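# Four arms unfold a collapsed crate and latch its corners

## Task

Unfold the folded crate lying on the floor so that every one of its four walls stands upright and each of its four corners is latched.

## Robot and tools

Robots: four identical i2rt Big YAM arms named arm1, arm2, arm3, arm4. Each has six revolute joints, a two-finger gripper and a wrist camera (arm1_cam_wrist to arm4_cam_wrist). Two fixed room cameras, cam_high and cam_low, also exist. Every image is 672x504 pixels. Foot (base_link) poses in the scene frame, metres, quaternion wxyz: arm1 (-0.344, +0.564, +0.400; +0.769, -0.004, +0.000, -0.639); arm2 (-0.347, -0.575, +0.384; +0.754, 0, 0, +0.657); arm3 (+0.320, +0.573, +0.372; +0.627, +0.001, -0.001, -0.779); arm4 (+0.356, -0.566, +0.334; +0.630, 0, 0, +0.777). Each foot looks along its own +x. A hand reaches roughly 1.0 m from the joint1 axis.

Frames: a single scene frame for everything, origin on the floor, +z up, metres. "hand" is the spot between the finger pads, about 1 cm short of the tips; the fingers point along the hand's +z and spread along its y. hand_target is where the hand would be at the joint targets currently held; under load the real hand may stop short. Printed hand positions drift more at long reach.

Tool move: optional keys arm1, arm2, arm3, arm4 (one object per arm) plus cameras. An arm not named keeps its previous command. Inside an arm's object:
- joints: absolute joint targets by name. joint1_rad -2.879..2.879 (rotation about the foot, positive counter-clockwise seen from above, 0 = along the foot's facing); joint2_rad 0..3.141 (shoulder; 0 = upper arm pointing back, larger lifts it up and forward); joint3_rad 0..3.019 (elbow; 0 = folded, larger opens); joint4_rad -1.692..1.57 (hand pitch, positive tips fingers up); joint5_rad -1.57..1.57 (sideways swing, positive to the arm's right); joint6_rad -2.094..2.094 (roll, positive clockwise viewed from behind the hand); all in radians. gripper_m 0..0.093 metres, fingertip gap. Done tolerances: ±0.045, 0.14, 0.09, 0.055, 0.03, 0.035 rad and ±0.003 m.
- target: one list of 7 numbers [x, y, z, qw, qx, qy, qz], an absolute hand pose in the scene frame (metres, unit quaternion). The hand travels in a straight line from its hand_target toward it. When target is given, joints may contain only gripper_m.
- speed: top path speed in m/s, 0.002..0.5, default 0.25; only allowed with target. Rotation is capped at twice that value in rad/s.
Example for one arm: {"target": [x, y, z, qw, qx, qy, qz], "speed": 0.25, "joints": {"gripper_m": 0.05}}.
cameras: list of names, ["all"], or [] for none; omitted means all for an empty call, otherwise none. A move with no arms returns full state, images and the scene number.

Motion behaviour: all motions in a call start together. Hand paths in one call share an end time set by the slowest, lasting 0.5 to 10 s; an action never exceeds 15 s. Each control step the path pose is clamped to within 100 mm and 20 degrees of the measured hand, then damped IK tracks it, favouring position. Expect lag, drift, centimetre errors and overspeed, worst near full stretch. Joint moves run each joint at its own rate, so the hand can sweep wide. Nothing is avoided automatically: paths ignore obstacles and other arms.

Results: per-robot state (joint_positions, Joint velocities in rad/s with gripper in m/s, joint torques in N m for joints 1-6, hand, hand_target, statuses). A "move" line lists each arm sent a motion with "done" or its worst status. "as last shown" marks arms not commanded; their unchanged lines repeat earlier values. "pictures" gives image order; images can be slightly older than the state. Velocities "within noise" means the arm is still. Torques: positive toward larger joint values, include gravity, carry per-unit offsets and noise, and numbers 3 and 4 wrap at ±28.
Status words: off_target (stopped away from target, may still push); time_out (each joint gets a new target a little from where it stood and keeps pushing; on_its_own lists those not yet there; send the reported position to relieve it); not_followed, with "joint command not followed" or "pose unreachable", meaning a self/arm-clearance check blocked the arm (gripper commands still run; the arm may keep trying later); limit_stop_at_motor_heat (re-send the target). In on_its_own, "held at" is the target, not a reading. A target very near the current angle may not move a joint.

Gripper: gripping a rigid part firmly reads up to about 0.005 m narrower (or up to 0.002 m wider) than the part; closed on nothing it reads 0.000-0.003. Full force (about 50-64 N per pad) comes from about 0.005 m below the first-contact reading. To release, command a value well above the reading.

Other tools: wait {seconds: 0..10} lets time pass without new commands and returns state; cameras as in move. zoom_image {camera, region: [x0, y0, x1, y1]} pixel box, top-left origin, at most 504x504, only for a camera in the latest images. read_manual {section: "licences"} returns licence text only. finished_scene {scene: number of the current scene} ends it permanently; later calls go to the next scene.

Errors: an unknown key makes a call invalid, but later calls in the reply still run. An out-of-range value is refused, and then the reply's remaining move, wait and finished_scene calls are skipped; the same happens if a stop interrupts a call.

Avoid: hard contact between arms, which can end the scene; grippers meeting is not blocked, and closing on another arm's fingers counts as such a press. Objects touching arms are fine. The arms keep pushing after contact, so avoid forcing into things; long pushing, stretched holds or heavy loads heat motors (MOTOR HOT at 85 °C; at 100 °C the arm goes limp for 30-60 s or more). Do not drop the crate, release it while moving, slam it or strike fixed objects. The robots keep their last command while you think. The crate must stay upright and latched once the arms let go.

Each tool is called in YAML: its name, and indented under it one key for each argument.

## Session

move:

Scene clock: 0.00 s.
Joint torques (N m): no reading
Motor temperatures (°C): arm1=[27 28 28 28 23 23 25] | arm2=[24 25 23 25 28 27 25] | arm3=[26 24 27 24 26 24 27] | arm4=[25 26 26 31 26 25 27]
Heat: arm1: hottest joint2_rad 28 °C; arm2: hottest joint5_rad 28 °C; arm3: hottest joint3_rad 27 °C; arm4: hottest joint4_rad 31 °C.
Joint velocities: within noise
arm1.joint_positions: joint1_rad=-0.585 joint2_rad=+0.467 joint3_rad=+1.640 joint4_rad=-1.554 joint5_rad=+0.191 joint6_rad=-0.040 gripper_m=+0.09396
arm1.joint_status: not commanded
arm1.hand: x=-0.4062 y=+0.4986 z=+1.0234 quat_wxyz=(-0.233, -0.706, -0.424, +0.517) (m; scene frame)
arm1.hand_target: x=-0.4048 y=+0.5020 z=+1.0297 quat_wxyz=(-0.238, -0.702, -0.420, +0.523) (m; scene frame)
arm1.hand_status: not commanded
arm2.joint_positions: joint1_rad=+0.742 joint2_rad=+0.378 joint3_rad=+1.702 joint4_rad=-1.262 joint5_rad=-0.142 joint6_rad=-0.320 gripper_m=+0.09396
arm2.joint_status: not commanded
arm2.hand: x=-0.3865 y=-0.5610 z=+1.1031 quat_wxyz=(-0.397, +0.664, -0.167, -0.611) (m; scene frame)
arm2.hand_target: x=-0.3859 y=-0.5619 z=+1.1085 quat_wxyz=(-0.399, +0.660, -0.165, -0.614) (m; scene frame)
arm2.hand_status: not commanded
arm3.joint_positions: joint1_rad=+0.368 joint2_rad=+0.508 joint3_rad=+1.375 joint4_rad=-1.360 joint5_rad=-0.070 joint6_rad=+0.635 gripper_m=+0.09396
arm3.joint_status: not commanded
arm3.hand: x=+0.3593 y=+0.3880 z=+0.9196 quat_wxyz=(-0.486, -0.725, -0.459, +0.167) (m; scene frame)
arm3.hand_target: x=+0.3588 y=+0.3913 z=+0.9281 quat_wxyz=(-0.494, -0.720, -0.456, +0.170) (m; scene frame)
arm3.hand_status: not commanded
arm4.joint_positions: joint1_rad=+0.790 joint2_rad=+0.548 joint3_rad=+1.366 joint4_rad=-1.267 joint5_rad=+0.241 joint6_rad=-0.097 gripper_m=+0.09396
arm4.joint_status: not commanded
arm4.hand: x=+0.1989 y=-0.4149 z=+0.8936 quat_wxyz=(-0.270, +0.802, -0.260, -0.465) (m; scene frame)
arm4.hand_target: x=+0.2019 y=-0.4169 z=+0.9028 quat_wxyz=(-0.272, +0.796, -0.260, -0.474) (m; scene frame)
arm4.hand_status: not commanded
pictures: arm1_cam_wrist, arm2_cam_wrist, arm3_cam_wrist, arm4_cam_wrist, cam_high, cam_low

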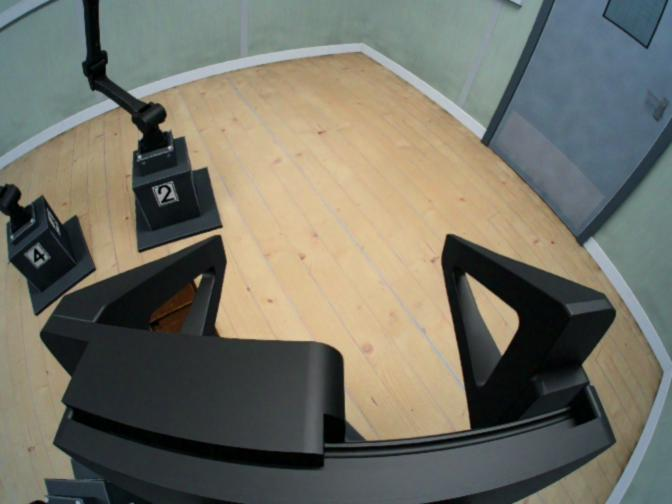

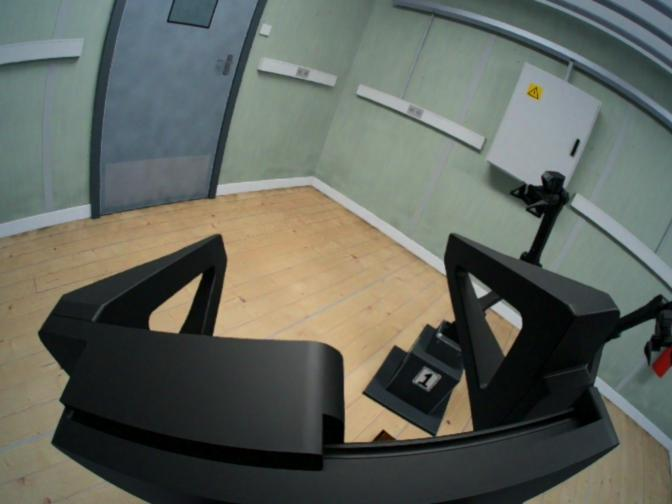

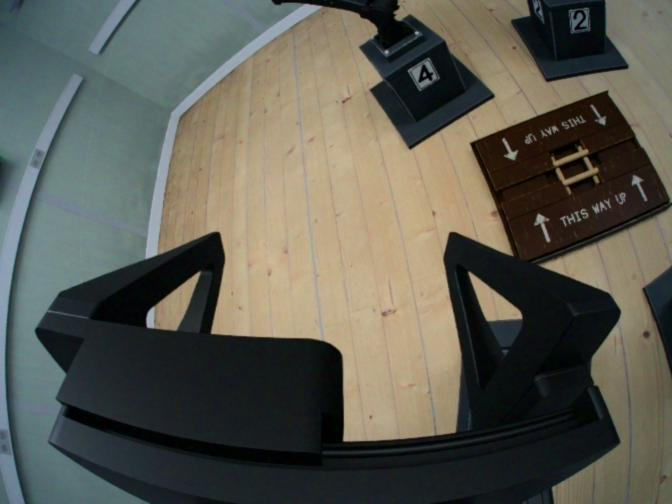

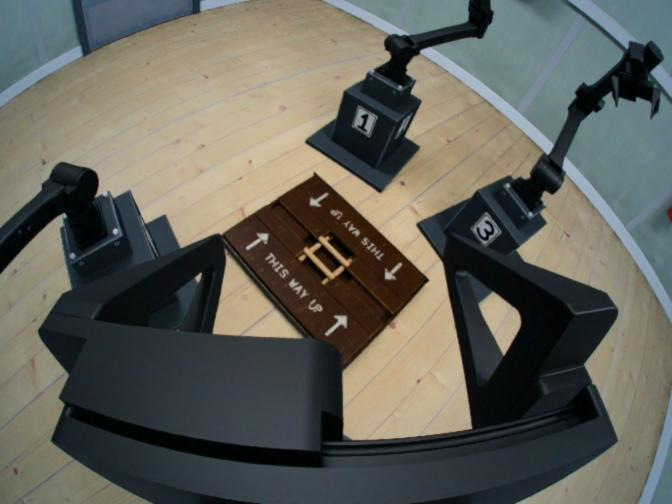

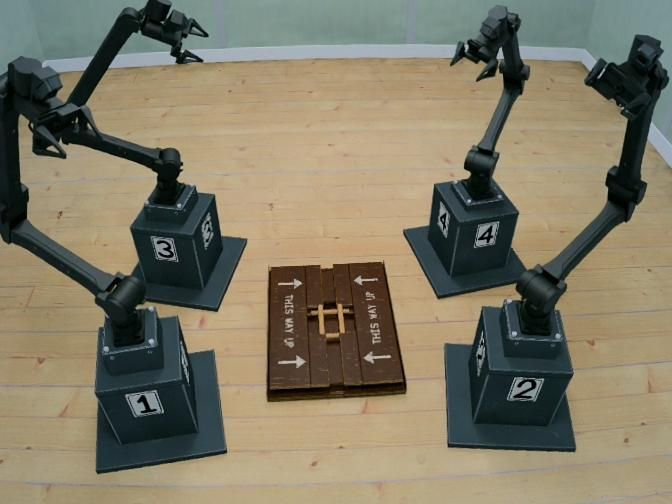

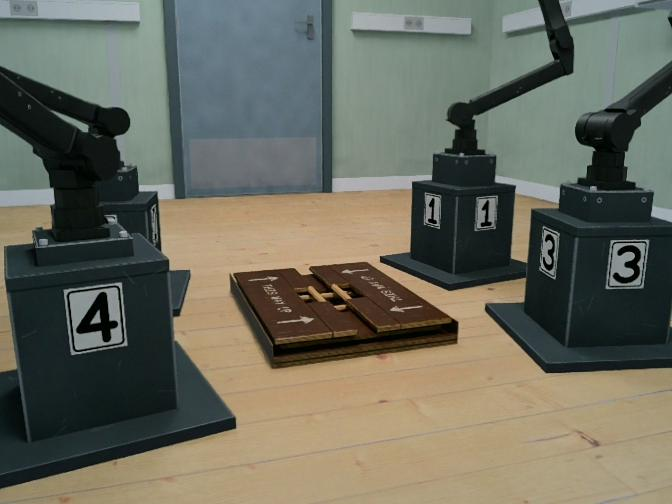

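zoom_image:
  camera: "cam_high"
  region: [237, 240, 437, 420]

zoom_image:
  camera: "cam_low"
  region: [212, 240, 472, 390]

zoom_image:
  camera: "arm4_cam_wrist"
  region: [212, 160, 442, 370]

zoom_image:
  camera: "arm3_cam_wrist"
  region: [452, 80, 672, 280]

Scaled by 2.520 from the camera's 672x504 image, which has a finer 960x720 frame.

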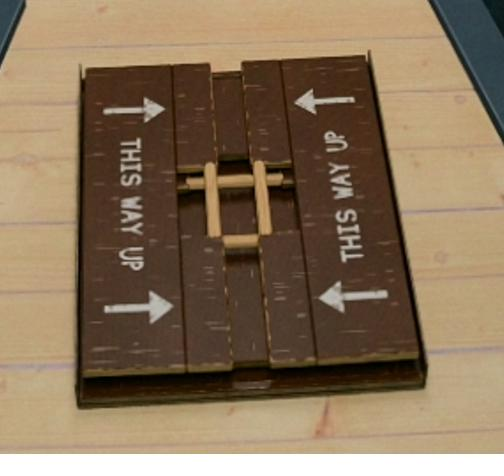

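Scaled by 1.938 from the camera's 672x504 image, which has a finer 960x720 frame.

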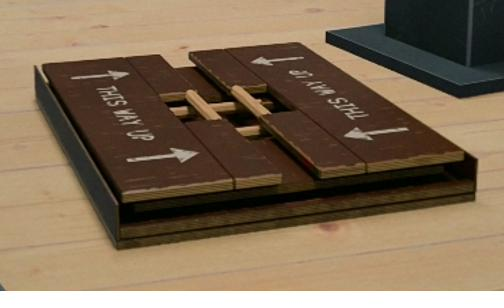

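Scaled by 2.191 from the camera's 672x504 image, which has a finer 960x720 frame.

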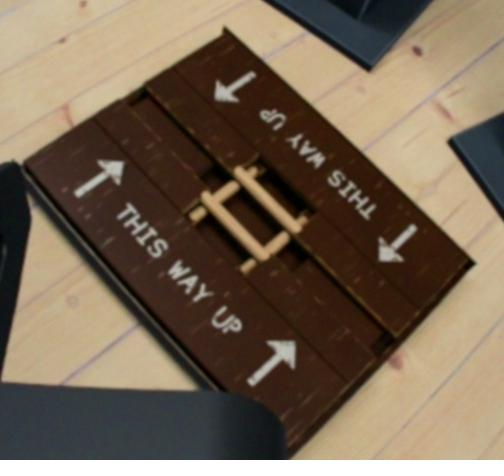

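Scaled by 2.291 from the camera's 672x504 image, which has a finer 960x720 frame.

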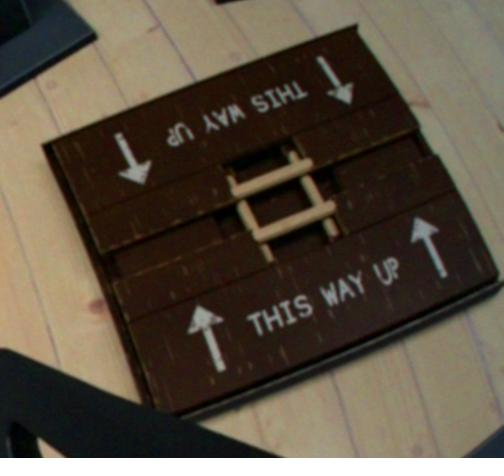

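move:
  arm1: {"target":[-0.2,0.22,0.55,0,0.707,0.707,0],"speed":0.4}
  arm3: {"target":[0.2,0.22,0.55,0,0.707,0.707,0],"speed":0.4}
  arm2: {"target":[-0.2,-0.22,0.55,0,0.707,-0.707,0],"speed":0.4}
  arm4: {"target":[0.2,-0.22,0.55,0,0.707,-0.707,0],"speed":0.4}
  cameras: ["all"]

Scene clock: 11.33 s.
Joint torques (N m): arm1=[-0.67 -11.28 11.56 0.73 0.09 -0.08] | arm2=[-0.26 -10.34 10.11 -0.09 -0.15 -0.16] | arm3=[0.38 -8.94 7.75 0.87 0.22 -0.04] | arm4=[1.26 -9.52 12.63 -0.54 -0.14 0.3]
Motor temperatures (°C): arm1=[27 28 29 28 23 23 25] | arm2=[24 25 24 25 28 27 25] | arm3=[26 24 27 24 26 24 27] | arm4=[25 26 27 31 26 25 27]
Heat: arm1: hottest joint3_rad 29 °C; arm2: hottest joint5_rad 28 °C; arm3: hottest joint3_rad 27 °C; arm4: hottest joint4_rad 31 °C.
move: arm1 off_target; arm2 off_target; arm3 done; arm4 off_target
Joint velocities: within noise
arm1.joint_positions: joint1_rad=+0.218 joint2_rad=+1.361 joint3_rad=+0.992 joint4_rad=-1.275 joint5_rad=-0.007 joint6_rad=+0.399 gripper_m=+0.09397
arm1.joint_status: not commanded
arm1.hand: x=-0.2062 y=+0.2455 z=+0.5312 quat_wxyz=(+0.032, -0.705, -0.708, -0.013) (m; scene frame)
arm1.hand_target: x=-0.2005 y=+0.2240 z=+0.5484 quat_wxyz=(+0.005, -0.704, -0.710, -0.003) (m; scene frame)
arm1.hand_status: off_target (0.032 m and 4.0 deg from the pose sent, 0.587 m and 73.9 deg at the start; pose on its path clipped on 31 of 136 steps)
arm2.joint_positions: joint1_rad=-0.250 joint2_rad=+1.373 joint3_rad=+1.064 joint4_rad=-1.306 joint5_rad=+0.001 joint6_rad=-0.380 gripper_m=+0.09397
arm2.joint_status: not commanded
arm2.hand: x=-0.2079 y=-0.2356 z=+0.5354 quat_wxyz=(+0.020, +0.705, -0.709, +0.009) (m; scene frame)
arm2.hand_target: x=-0.2012 y=-0.2224 z=+0.5486 quat_wxyz=(+0.008, +0.706, -0.708, +0.003) (m; scene frame)
arm2.hand_status: off_target (0.023 m and 2.6 deg from the pose sent, 0.676 m and 108.0 deg at the start; pose on its path clipped on 83 of 149 steps; a joint's target at an end of its range on 38 of 149 steps)
arm3.joint_positions: joint1_rad=-0.124 joint2_rad=+1.331 joint3_rad=+1.101 joint4_rad=-1.356 joint5_rad=+0.002 joint6_rad=-0.309 gripper_m=+0.09396
arm3.joint_status: not commanded
arm3.hand: x=+0.1972 y=+0.2287 z=+0.5507 quat_wxyz=(+0.003, -0.718, -0.696, -0.007) (m; scene frame)
arm3.hand_target: x=+0.1989 y=+0.2214 z=+0.5485 quat_wxyz=(+0.003, -0.710, -0.704, -0.004) (m; scene frame)
arm3.hand_status: done (0.009 m and 2.0 deg from the pose sent, 0.436 m and 66.3 deg at the start)
arm4.joint_positions: joint1_rad=+0.212 joint2_rad=+1.340 joint3_rad=+1.175 joint4_rad=-1.434 joint5_rad=-0.009 joint6_rad=+0.407 gripper_m=+0.09396
arm4.joint_status: not commanded
arm4.hand: x=+0.2038 y=-0.2280 z=+0.5385 quat_wxyz=(+0.009, +0.711, -0.703, +0.012) (m; scene frame)
arm4.hand_target: x=+0.2021 y=-0.2199 z=+0.5490 quat_wxyz=(+0.007, +0.703, -0.711, +0.003) (m; scene frame)
arm4.hand_status: off_target (0.015 m and 1.9 deg from the pose sent, 0.395 m and 82.7 deg at the start)
pictures: arm1_cam_wrist, arm2_cam_wrist, arm3_cam_wrist, arm4_cam_wrist, cam_high, cam_low

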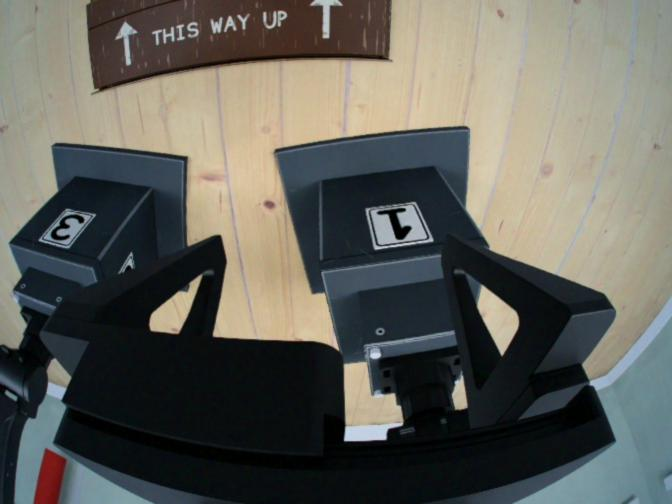

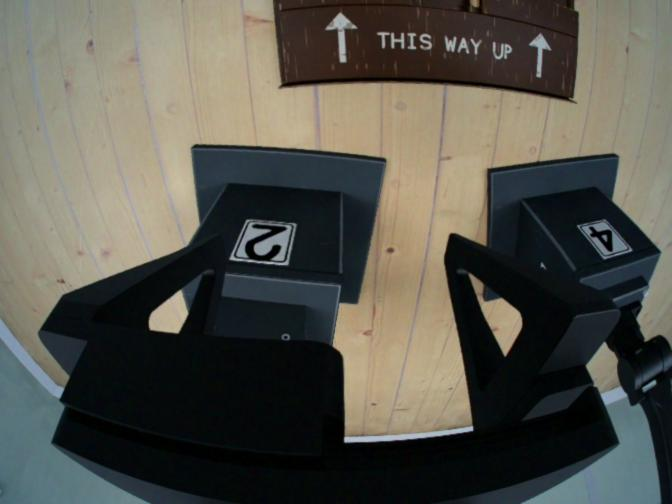

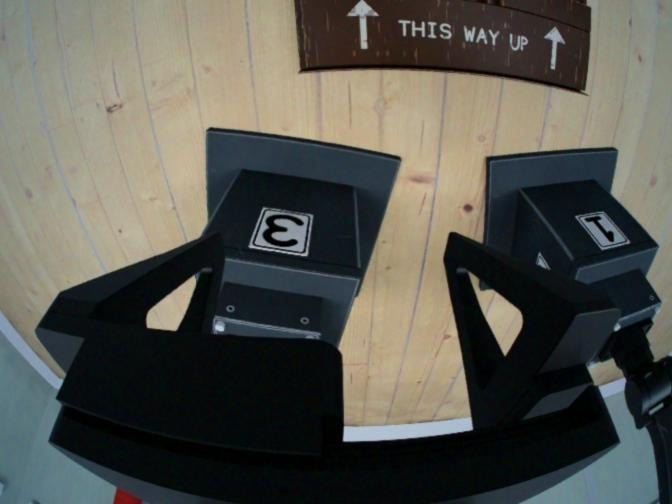

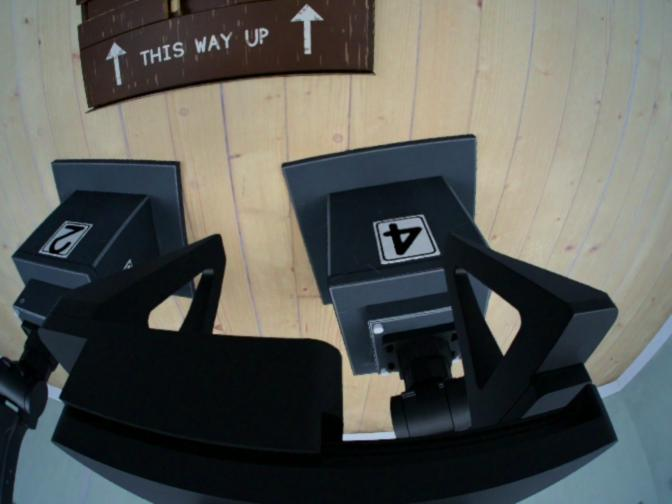

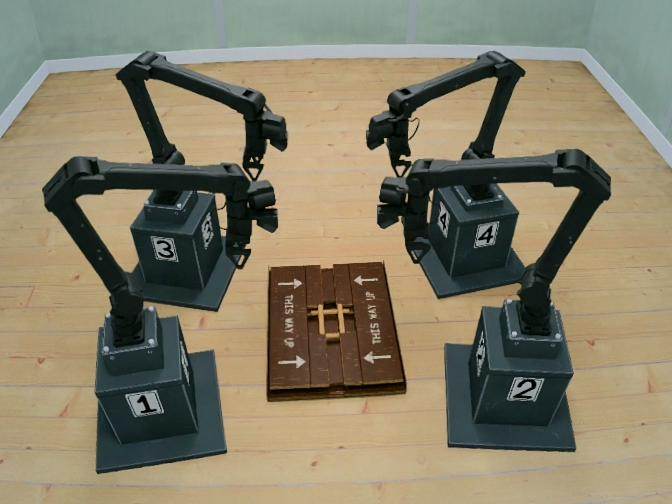

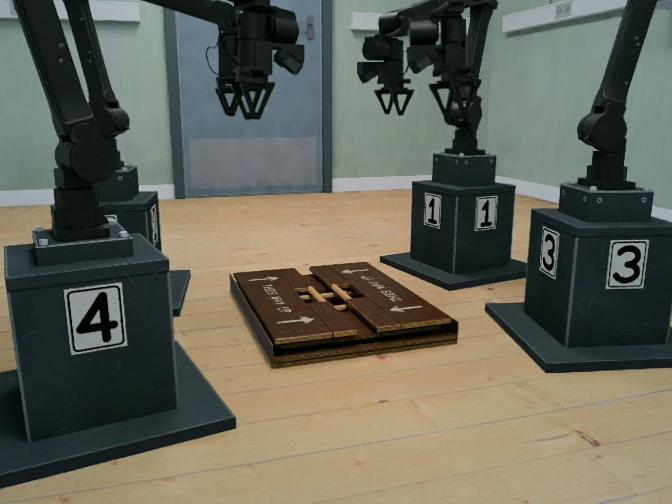

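move:
  arm3: {"target":[0.03,0.05,0.56,0.242,0.664,0.664,-0.242],"speed":0.3}
  cameras: ["arm3_cam_wrist"]

zoom_image:
  camera: "arm3_cam_wrist"
  region: [130, 60, 530, 360]

Scene clock: 20.77 s.
Joint torques (N m): arm1=[-1.03 -11.75 11.45 0.95 0.11 -0.01] | arm2=[-0.5 -10.34 10.1 -0.09 -0.16 -0.13] | arm3=[-1.08 -11.87 11.55 2.18 -0.28 0.04] | arm4=[1.32 -9.58 12.64 -0.54 -0.13 0.3]
Motor temperatures (°C): arm1=[27 28 30 28 23 23 25] | arm2=[24 26 25 25 28 27 25] | arm3=[26 24 28 24 26 23 27] | arm4=[25 26 28 31 26 25 27]
Heat: arm1: hottest joint3_rad 30 °C; arm2: hottest joint5_rad 28 °C; arm3: hottest joint3_rad 28 °C; arm4: hottest joint4_rad 31 °C.
move: arm3 off_target
Joint velocities: within noise
arm1, arm2, arm4: as last shown
arm2.joint_positions: joint1_rad=-0.250 joint2_rad=+1.373 joint3_rad=+1.064 joint4_rad=-1.306 joint5_rad=+0.001 joint6_rad=-0.381 gripper_m=+0.09397
arm2.hand_target: x=-0.2012 y=-0.2224 z=+0.5486 quat_wxyz=(+0.008, +0.707, -0.708, +0.003) (m; scene frame)
arm3.joint_positions: joint1_rad=-0.393 joint2_rad=+1.568 joint3_rad=+1.205 joint4_rad=-0.650 joint5_rad=-0.380 joint6_rad=-0.491 gripper_m=+0.09396
arm3.joint_status: not commanded
arm3.hand: x=+0.0466 y=+0.0686 z=+0.5443 quat_wxyz=(-0.241, -0.671, -0.666, +0.219) (m; scene frame)
arm3.hand_target: x=+0.0307 y=+0.0518 z=+0.5577 quat_wxyz=(-0.245, -0.665, -0.663, +0.240) (m; scene frame)
arm3.hand_status: off_target (0.029 m and 2.7 deg from the pose sent, 0.245 m and 40.9 deg at the start)
pictures: arm3_cam_wrist

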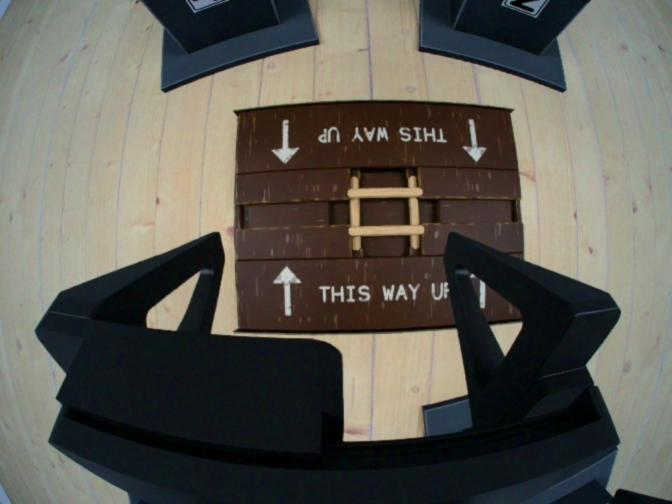

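Scaled by 1.260 from the camera's 672x504 image, which has a finer 960x720 frame.

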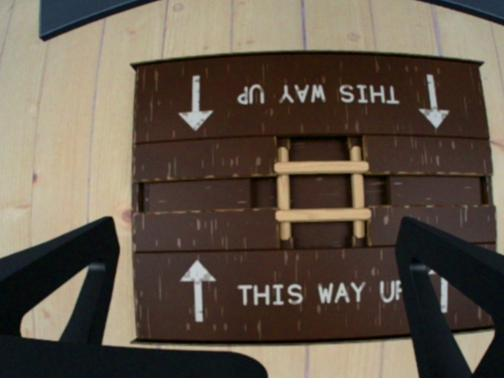

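move:
  arm3: {"target":[-0.045,0.018,0.22,0,1,0,0],"speed":0.3,"joints":{"gripper_m":0.06}}
  cameras: ["arm3_cam_wrist","cam_low","cam_high"]

zoom_image:
  camera: "cam_low"
  region: [212, 140, 472, 390]

Scene clock: 33.07 s.
Joint torques (N m): arm1=[-1.32 -11.16 11.48 0.96 0.11 -0.06] | arm2=[-0.5 -10.34 10.13 -0.1 -0.15 -0.13] | arm3=[-1.67 -18.78 8.72 -0.1 0.05 0.18] | arm4=[1.26 -9.52 12.64 -0.55 -0.13 0.3]
Motor temperatures (°C): arm1=[27 28 32 28 23 23 25] | arm2=[24 26 26 25 28 27 25] | arm3=[26 25 31 24 26 23 27] | arm4=[25 26 29 31 26 25 27]
Heat: arm1: hottest joint3_rad 32 °C; arm2: hottest joint5_rad 28 °C; arm3: hottest joint3_rad 31 °C; arm4: hottest joint4_rad 31 °C.
move: arm3 off_target
Joint velocities: within noise
arm1, arm2, arm4: as last shown
arm3.joint_positions: joint1_rad=-0.357 joint2_rad=+2.397 joint3_rad=+1.751 joint4_rad=-0.917 joint5_rad=+0.002 joint6_rad=+0.969 gripper_m=+0.06013
arm3.joint_status: all done
arm3.hand: x=-0.0340 y=+0.0249 z=+0.2299 quat_wxyz=(-0.003, -1.000, -0.014, +0.002) (m; scene frame)
arm3.hand_target: x=-0.0429 y=+0.0213 z=+0.2207 quat_wxyz=(-0.002, -1.000, -0.004, -0.001) (m; scene frame)
arm3.hand_status: off_target (0.016 m and 1.7 deg from the pose sent, 0.341 m and 95.7 deg at the start)
pictures: arm3_cam_wrist, cam_high, cam_low

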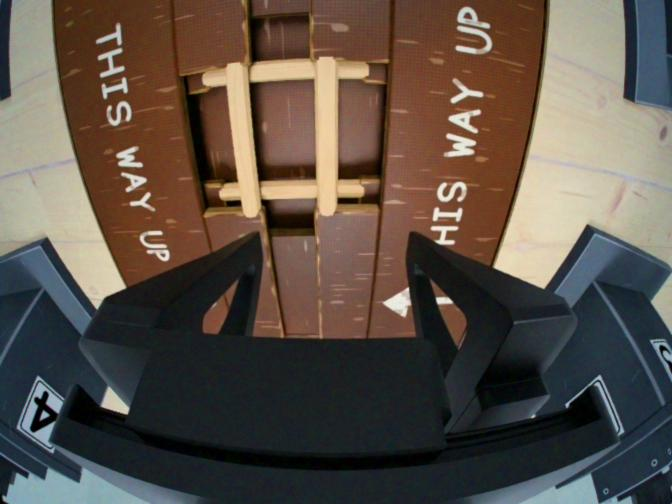

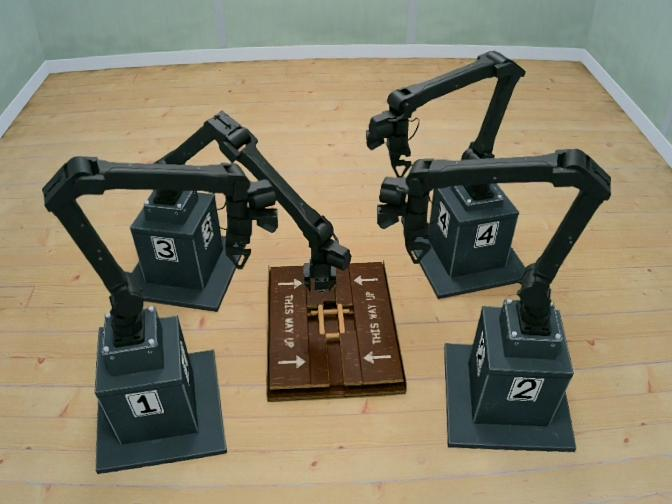

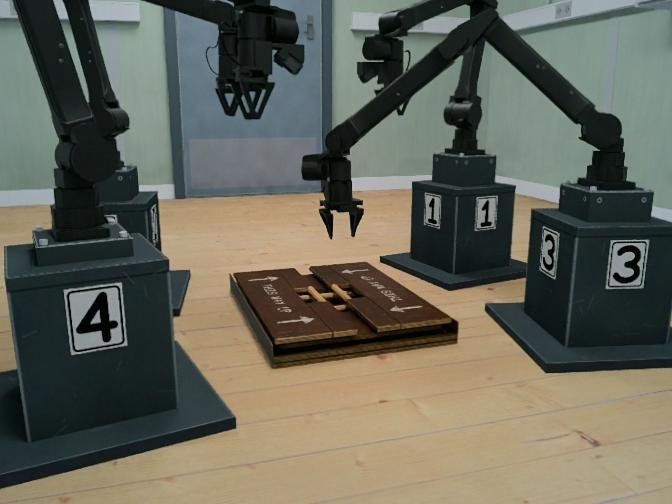

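Scaled by 1.938 from the camera's 672x504 image, which has a finer 960x720 frame.

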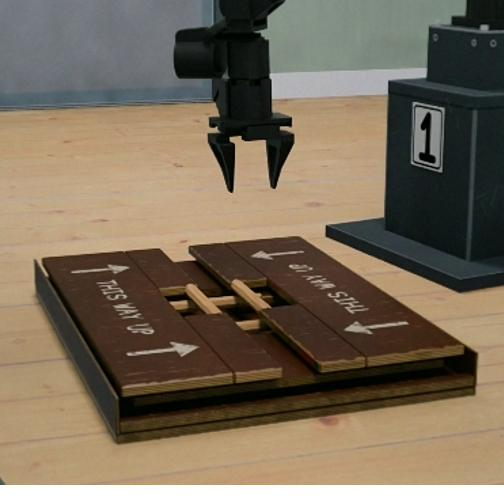

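move:
  arm3: {"target":[-0.02,0.015,0.12,0,1,0,0],"speed":0.15,"joints":{"gripper_m":0.055}}
  cameras: ["arm3_cam_wrist","cam_low"]

zoom_image:
  camera: "cam_low"
  region: [262, 200, 422, 350]

Scene clock: 39.00 s.
Joint torques (N m): arm1=[-1.14 -10.81 11.59 0.83 0.11 -0.03] | arm2=[-0.5 -10.4 10.11 -0.09 -0.15 -0.13] | arm3=[0.03 -19.55 7.65 0.77 0.24 0.16] | arm4=[1.32 -9.58 12.63 -0.54 -0.14 0.29]
Motor temperatures (°C): arm1=[27 28 32 28 23 23 25] | arm2=[24 26 26 25 28 26 25] | arm3=[26 25 31 24 26 23 27] | arm4=[25 26 29 31 26 25 27]
Heat: arm1: hottest joint3_rad 32 °C; arm2: hottest joint5_rad 28 °C; arm3: hottest joint3_rad 31 °C; arm4: hottest joint4_rad 31 °C.
move: arm3 off_target
Joint velocities: within noise
arm1, arm2, arm4: as last shown
arm3.joint_positions: joint1_rad=-0.333 joint2_rad=+2.572 joint3_rad=+1.782 joint4_rad=-0.799 joint5_rad=+0.002 joint6_rad=+1.013 gripper_m=+0.05512
arm3.joint_status: all done
arm3.hand: x=-0.0141 y=+0.0263 z=+0.1289 quat_wxyz=(+0.008, -1.000, -0.005, -0.005) (m; scene frame)
arm3.hand_target: x=-0.0147 y=+0.0140 z=+0.1202 quat_wxyz=(+0.000, -1.000, -0.004, +0.000) (m; scene frame)
arm3.hand_status: off_target (0.016 m and 1.2 deg from the pose sent, 0.111 m and 1.7 deg at the start)
pictures: arm3_cam_wrist, cam_low

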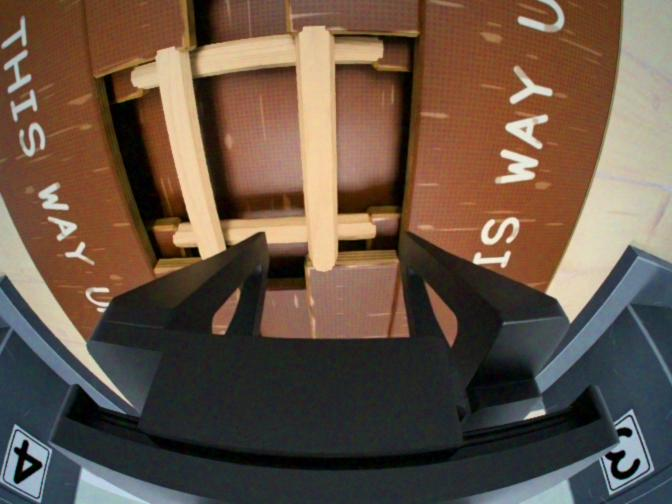

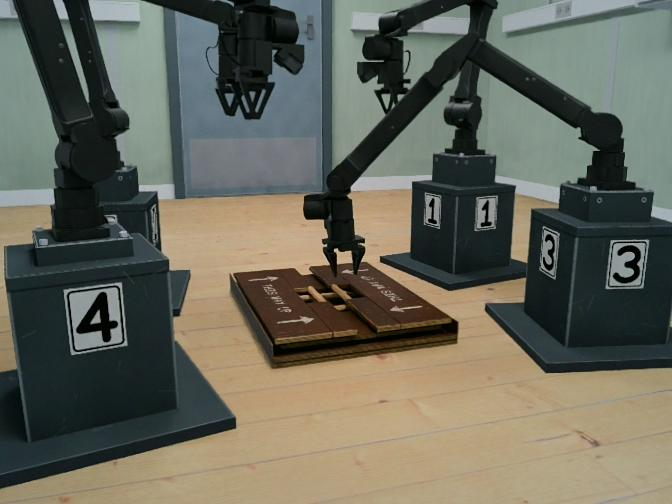

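Scaled by 3.150 from the camera's 672x504 image, which has a finer 960x720 frame.

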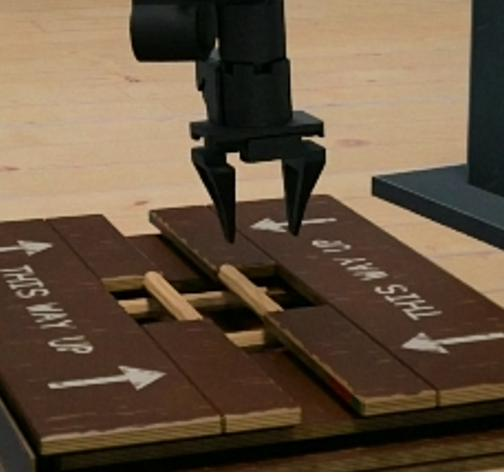

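move:
  arm3: {"target":[-0.035,0.007,0.08,0,1,0,0],"speed":0.12}
  cameras: ["arm3_cam_wrist","cam_low"]

zoom_image:
  camera: "cam_low"
  region: [262, 200, 422, 350]

Scene clock: 44.07 s.
Joint torques (N m): arm1=[-1.14 -10.87 11.48 0.76 0.15 -0.08] | arm2=[-0.44 -10.34 10.1 -0.09 -0.15 -0.13] | arm3=[-1.44 -19.55 7.84 0.24 0.21 0.07] | arm4=[1.32 -9.52 12.64 -0.54 -0.13 0.3]
Motor temperatures (°C): arm1=[27 28 33 28 23 23 25] | arm2=[24 26 26 25 28 26 25] | arm3=[26 26 31 24 26 23 27] | arm4=[25 26 29 31 26 25 27]
Heat: arm1: hottest joint3_rad 33 °C; arm2: hottest joint5_rad 28 °C; arm3: hottest joint3_rad 31 °C; arm4: hottest joint4_rad 31 °C.
move: arm3 off_target
Joint velocities: within noise
arm1, arm2, arm4: as last shown
arm3.joint_positions: joint1_rad=-0.340 joint2_rad=+2.682 joint3_rad=+1.903 joint4_rad=-0.793 joint5_rad=+0.002 joint6_rad=+1.013 gripper_m=+0.05512
arm3.joint_status: not commanded
arm3.hand: x=-0.0293 y=+0.0109 z=+0.0917 quat_wxyz=(+0.001, -1.000, -0.001, -0.001) (m; scene frame)
arm3.hand_target: x=-0.0387 y=+0.0104 z=+0.0805 quat_wxyz=(+0.000, -1.000, +0.004, +0.000) (m; scene frame)
arm3.hand_status: off_target (0.014 m and 0.2 deg from the pose sent, 0.057 m and 1.2 deg at the start)
pictures: arm3_cam_wrist, cam_low

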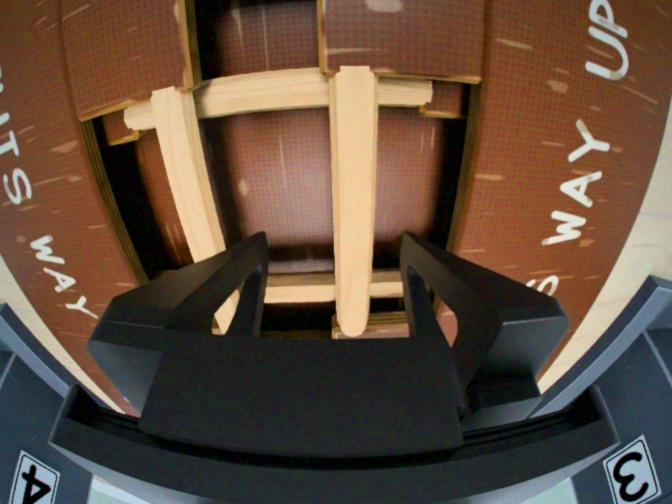

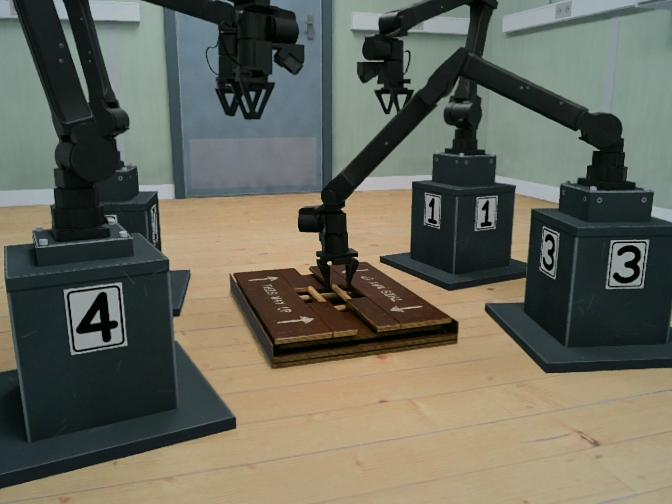

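Scaled by 3.150 from the camera's 672x504 image, which has a finer 960x720 frame.

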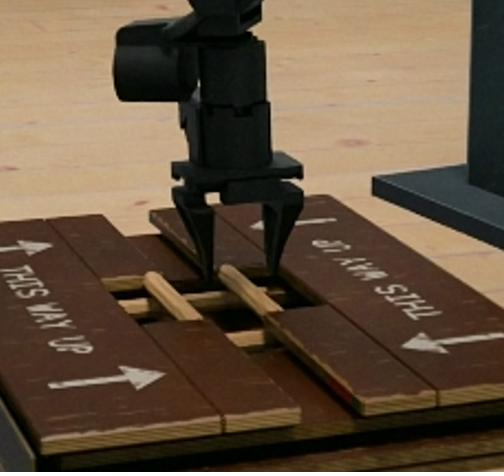

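move:
  arm3: {"target":[-0.04,0.02,0.055,0,1,0,0],"speed":0.1}
  cameras: ["arm3_cam_wrist","cam_low"]

zoom_image:
  camera: "cam_low"
  region: [262, 200, 422, 350]

Scene clock: 46.60 s.
Joint torques (N m): arm1=[-1.32 -10.99 11.6 0.81 0.08 -0.01] | arm2=[-0.44 -10.34 10.11 -0.09 -0.15 -0.13] | arm3=[-1.67 -19.55 7.24 0.91 0.2 -0.03] | arm4=[1.32 -9.58 12.64 -0.55 -0.13 0.3]
Motor temperatures (°C): arm1=[27 28 33 28 23 23 25] | arm2=[24 26 27 25 28 26 25] | arm3=[26 26 31 24 26 23 27] | arm4=[25 26 30 31 26 25 27]
Heat: arm1: hottest joint3_rad 33 °C; arm2: hottest joint5_rad 28 °C; arm3: hottest joint3_rad 31 °C; arm4: hottest joint4_rad 31 °C.
move: arm3 off_target
Joint velocities: within noise
arm1, arm2, arm4: as last shown
arm3.joint_positions: joint1_rad=-0.350 joint2_rad=+2.716 joint3_rad=+1.903 joint4_rad=-0.764 joint5_rad=+0.002 joint6_rad=+1.013 gripper_m=+0.05512
arm3.joint_status: not commanded
arm3.hand: x=-0.0307 y=+0.0200 z=+0.0701 quat_wxyz=(+0.003, -1.000, +0.004, -0.002) (m; scene frame)
arm3.hand_target: x=-0.0389 y=+0.0210 z=+0.0553 quat_wxyz=(+0.000, -1.000, +0.004, +0.000) (m; scene frame)
arm3.hand_status: off_target (0.018 m and 0.6 deg from the pose sent, 0.039 m and 0.2 deg at the start)
pictures: arm3_cam_wrist, cam_low

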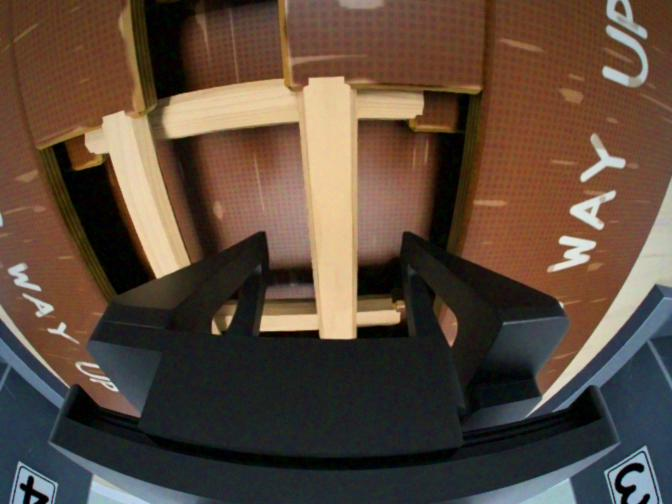

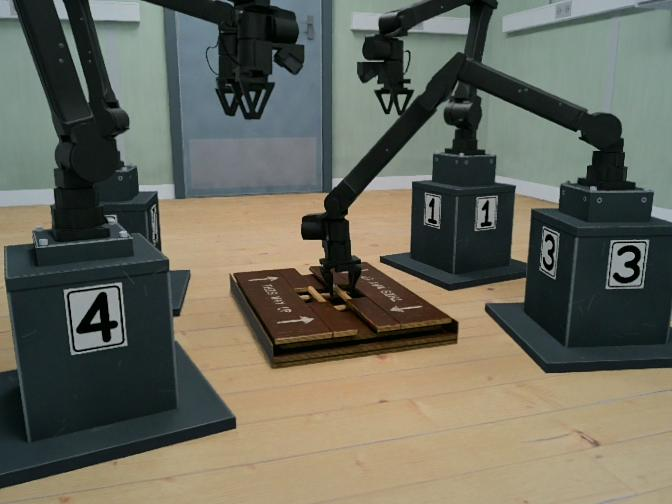

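Scaled by 3.150 from the camera's 672x504 image, which has a finer 960x720 frame.

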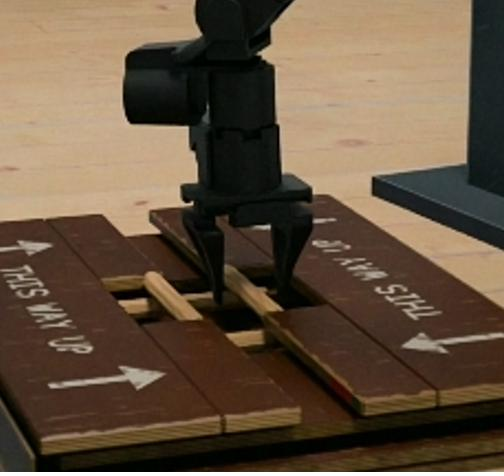

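move:
  arm3: {"target":[-0.04,0.021,0.047,0,1,0,0],"speed":0.1}

move:
  arm3: {"joints":{"gripper_m":0.003}}
  cameras: ["arm3_cam_wrist","cam_low"]

zoom_image:
  camera: "cam_low"
  region: [262, 200, 422, 350]

Scene clock: 48.83 s.
Joint torques (N m): arm1=[-0.44 -10.99 11.58 0.76 0.08 -0.04] | arm2=[-0.5 -10.34 10.11 -0.09 -0.15 -0.13] | arm3=[-1.9 -19.31 7.71 0.69 0.21 -0.02] | arm4=[1.26 -9.58 12.64 -0.55 -0.13 0.29]
Motor temperatures (°C): arm1=[27 28 33 28 23 23 25] | arm2=[24 26 27 25 28 26 25] | arm3=[26 26 31 24 26 23 27] | arm4=[25 27 30 31 26 25 27]
Heat: arm1: hottest joint3_rad 33 °C; arm2: hottest joint5_rad 28 °C; arm3: hottest joint3_rad 31 °C; arm4: hottest joint4_rad 31 °C.
move: arm3 off_target
Joint velocities: within noise
arm1, arm2, arm4: as last shown
arm3.joint_positions: joint1_rad=-0.350 joint2_rad=+2.730 joint3_rad=+1.903 joint4_rad=-0.756 joint5_rad=+0.002 joint6_rad=+1.003 gripper_m=+0.05512
arm3.joint_status: not commanded
arm3.hand: x=-0.0285 y=+0.0235 z=+0.0614 quat_wxyz=(+0.005, -1.000, -0.001, -0.004) (m; scene frame)
arm3.hand_target: x=-0.0392 y=+0.0221 z=+0.0476 quat_wxyz=(+0.000, -1.000, +0.000, +0.000) (m; scene frame)
arm3.hand_status: off_target (0.019 m and 0.8 deg from the pose sent, 0.025 m and 0.6 deg at the start)
pictures: none

Scene clock: 49.60 s.
Joint torques (N m): arm1=[-0.67 -10.81 11.56 0.7 0.11 -0.07] | arm2=[-0.56 -10.34 10.11 -0.09 -0.15 -0.13] | arm3=[-1.49 -19.72 7.36 0.46 0.24 0.08] | arm4=[1.32 -9.58 12.64 -0.55 -0.13 0.3]
Motor temperatures (°C): arm1=[27 28 33 28 23 23 25] | arm2=[24 26 27 25 28 26 25] | arm3=[26 26 31 24 26 23 27] | arm4=[25 27 30 31 26 25 27]
Heat: arm1: hottest joint3_rad 33 °C; arm2: hottest joint5_rad 28 °C; arm3: hottest joint3_rad 31 °C; arm4: hottest joint4_rad 31 °C.
move: arm3 off_target
Joint velocities: within noise
arm1, arm2, arm4: as last shown
arm3.joint_positions: joint1_rad=-0.348 joint2_rad=+2.731 joint3_rad=+1.909 joint4_rad=-0.750 joint5_rad=+0.002 joint6_rad=+0.983 gripper_m=+0.01660
arm3.joint_status: gripper_m off_target (ended at +0.01663, target +0.00300)
arm3.hand: x=-0.0298 y=+0.0195 z=+0.0620 quat_wxyz=(+0.001, -1.000, -0.012, -0.001) (m; scene frame)
arm3.hand_target: x=-0.0390 y=+0.0208 z=+0.0481 quat_wxyz=(-0.001, -1.000, -0.005, +0.001) (m; scene frame)
arm3.hand_status: not commanded
pictures: arm3_cam_wrist, cam_low

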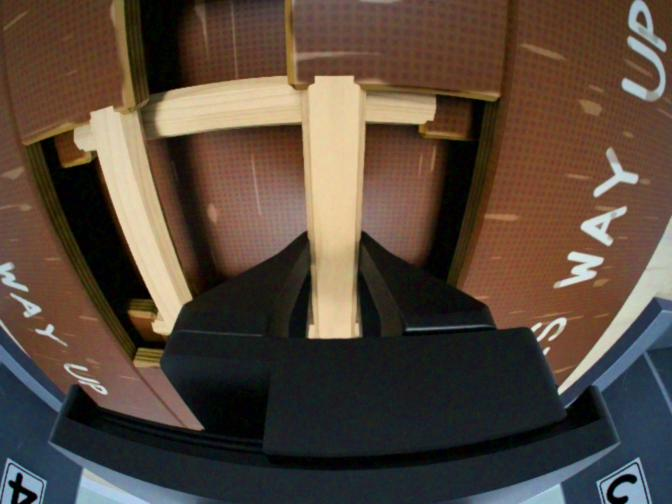

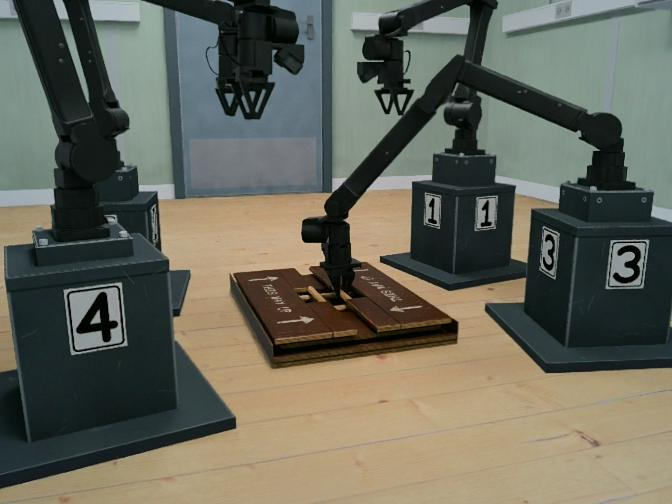

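Scaled by 3.150 from the camera's 672x504 image, which has a finer 960x720 frame.

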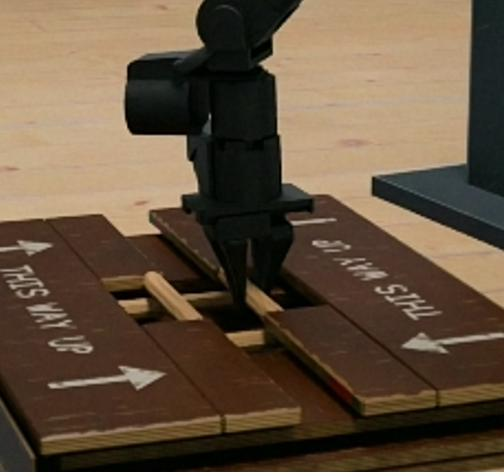

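move:
  arm3: {"target":[-0.035,0.027,0.105,0.087,0.996,0,0],"speed":0.1}

move:
  arm3: {"target":[-0.035,0.046,0.147,0.174,0.985,0,0],"speed":0.1}
  cameras: ["arm3_cam_wrist","cam_low","cam_high"]

zoom_image:
  camera: "cam_low"
  region: [212, 190, 472, 390]

Scene clock: 55.50 s.
Joint torques (N m): arm1=[-1.38 -11.58 11.48 0.84 0.08 -0.07] | arm2=[-0.5 -10.34 10.1 -0.08 -0.15 -0.13] | arm3=[-1.85 -23.24 2.89 0.46 0.02 0.14] | arm4=[1.32 -9.58 12.64 -0.55 -0.13 0.29]
Motor temperatures (°C): arm1=[27 28 34 28 23 23 25] | arm2=[24 26 27 24 28 26 25] | arm3=[26 27 31 24 26 23 27] | arm4=[25 27 30 31 26 25 27]
Heat: arm1: hottest joint3_rad 34 °C; arm2: hottest joint5_rad 28 °C; arm3: hottest joint3_rad 31 °C; arm4: hottest joint4_rad 31 °C.
move: arm3 off_target
Joint velocities: within noise
arm1.joint_positions: joint1_rad=+0.218 joint2_rad=+1.361 joint3_rad=+0.992 joint4_rad=-1.275 joint5_rad=-0.007 joint6_rad=+0.399 gripper_m=+0.09397
arm1.joint_status: not commanded
arm1.hand: x=-0.2062 y=+0.2455 z=+0.5312 quat_wxyz=(+0.032, -0.705, -0.708, -0.013) (m; scene frame)
arm1.hand_target: x=-0.2005 y=+0.2240 z=+0.5484 quat_wxyz=(+0.005, -0.704, -0.710, -0.003) (m; scene frame)
arm1.hand_status: not commanded
arm2.joint_positions: joint1_rad=-0.250 joint2_rad=+1.373 joint3_rad=+1.064 joint4_rad=-1.306 joint5_rad=+0.001 joint6_rad=-0.381 gripper_m=+0.09397
arm2.joint_status: not commanded
arm2.hand: x=-0.2079 y=-0.2356 z=+0.5354 quat_wxyz=(+0.020, +0.705, -0.709, +0.009) (m; scene frame)
arm2.hand_target: x=-0.2012 y=-0.2224 z=+0.5486 quat_wxyz=(+0.008, +0.707, -0.708, +0.003) (m; scene frame)
arm2.hand_status: not commanded
arm3.joint_positions: joint1_rad=-0.373 joint2_rad=+2.601 joint3_rad=+1.697 joint4_rad=-0.521 joint5_rad=-0.089 joint6_rad=+0.964 gripper_m=+0.01658
arm3.joint_status: not commanded
arm3.hand: x=-0.0292 y=+0.0212 z=+0.0930 quat_wxyz=(-0.085, -0.996, -0.012, +0.003) (m; scene frame)
arm3.hand_target: x=-0.0357 y=+0.0257 z=+0.1046 quat_wxyz=(-0.088, -0.996, +0.000, +0.003) (m; scene frame)
arm3.hand_status: off_target (0.015 m and 1.5 deg from the pose sent, 0.044 m and 10.2 deg at the start)
arm4.joint_positions: joint1_rad=+0.212 joint2_rad=+1.340 joint3_rad=+1.175 joint4_rad=-1.434 joint5_rad=-0.009 joint6_rad=+0.407 gripper_m=+0.09396
arm4.joint_status: not commanded
arm4.hand: x=+0.2038 y=-0.2280 z=+0.5385 quat_wxyz=(+0.009, +0.711, -0.703, +0.012) (m; scene frame)
arm4.hand_target: x=+0.2021 y=-0.2199 z=+0.5490 quat_wxyz=(+0.007, +0.703, -0.711, +0.003) (m; scene frame)
arm4.hand_status: not commanded
pictures: none

Scene clock: 57.03 s.
Joint torques (N m): arm1=[-0.67 -11.34 11.59 0.73 0.11 -0.04] | arm2=[-0.5 -10.34 10.1 -0.09 -0.15 -0.13] | arm3=[-1.49 -22.59 2.29 0.24 0.05 0.1] | arm4=[1.32 -9.52 12.64 -0.54 -0.13 0.3]
Motor temperatures (°C): arm1=[27 28 34 28 23 23 25] | arm2=[24 26 27 24 28 26 25] | arm3=[26 27 31 24 26 23 27] | arm4=[25 27 30 31 26 25 27]
Heat: arm1: hottest joint3_rad 34 °C; arm2: hottest joint5_rad 28 °C; arm3: hottest joint3_rad 31 °C; arm4: hottest joint4_rad 31 °C.
move: arm3 off_target
Joint velocities: within noise
arm1, arm2, arm4: as last shown
arm3.joint_positions: joint1_rad=-0.414 joint2_rad=+2.463 joint3_rad=+1.483 joint4_rad=-0.290 joint5_rad=-0.212 joint6_rad=+0.943 gripper_m=+0.01659
arm3.joint_status: not commanded
arm3.hand: x=-0.0292 y=+0.0315 z=+0.1355 quat_wxyz=(-0.182, -0.983, -0.015, +0.002) (m; scene frame)
arm3.hand_target: x=-0.0316 y=+0.0424 z=+0.1469 quat_wxyz=(-0.176, -0.984, -0.003, -0.002) (m; scene frame)
arm3.hand_status: off_target (0.019 m and 1.9 deg from the pose sent, 0.060 m and 10.4 deg at the start)
pictures: arm3_cam_wrist, cam_high, cam_low

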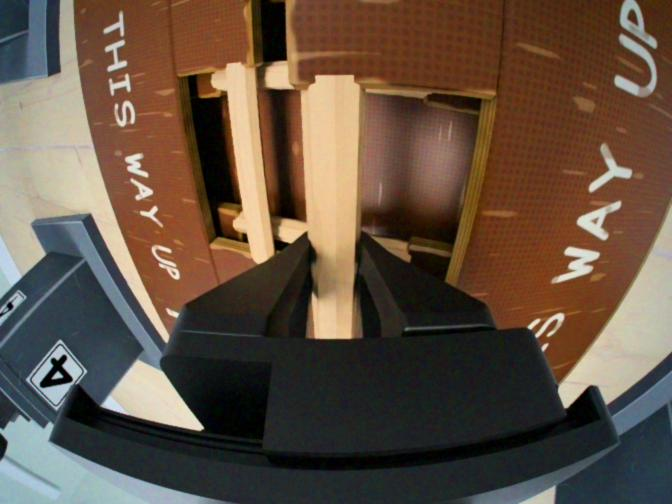

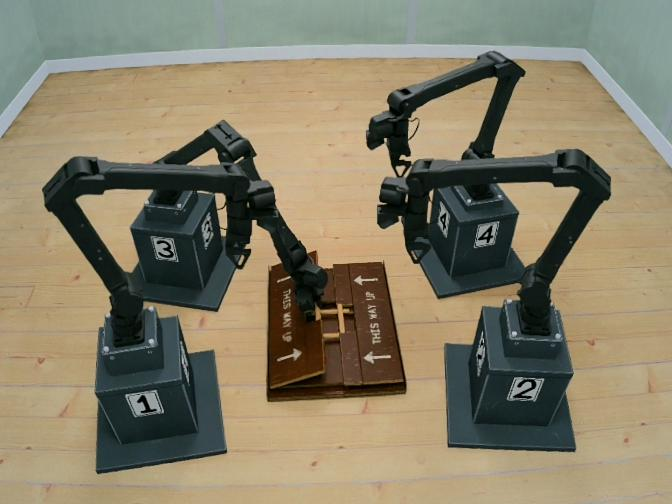

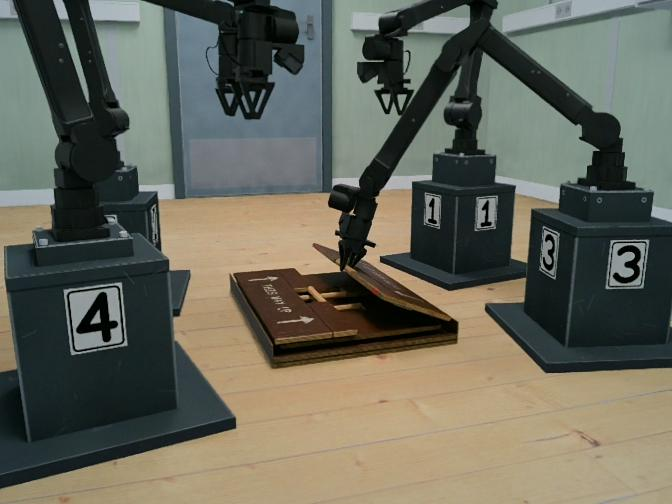

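Scaled by 1.938 from the camera's 672x504 image, which has a finer 960x720 frame.

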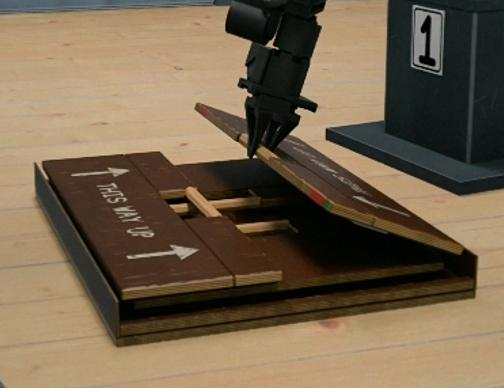

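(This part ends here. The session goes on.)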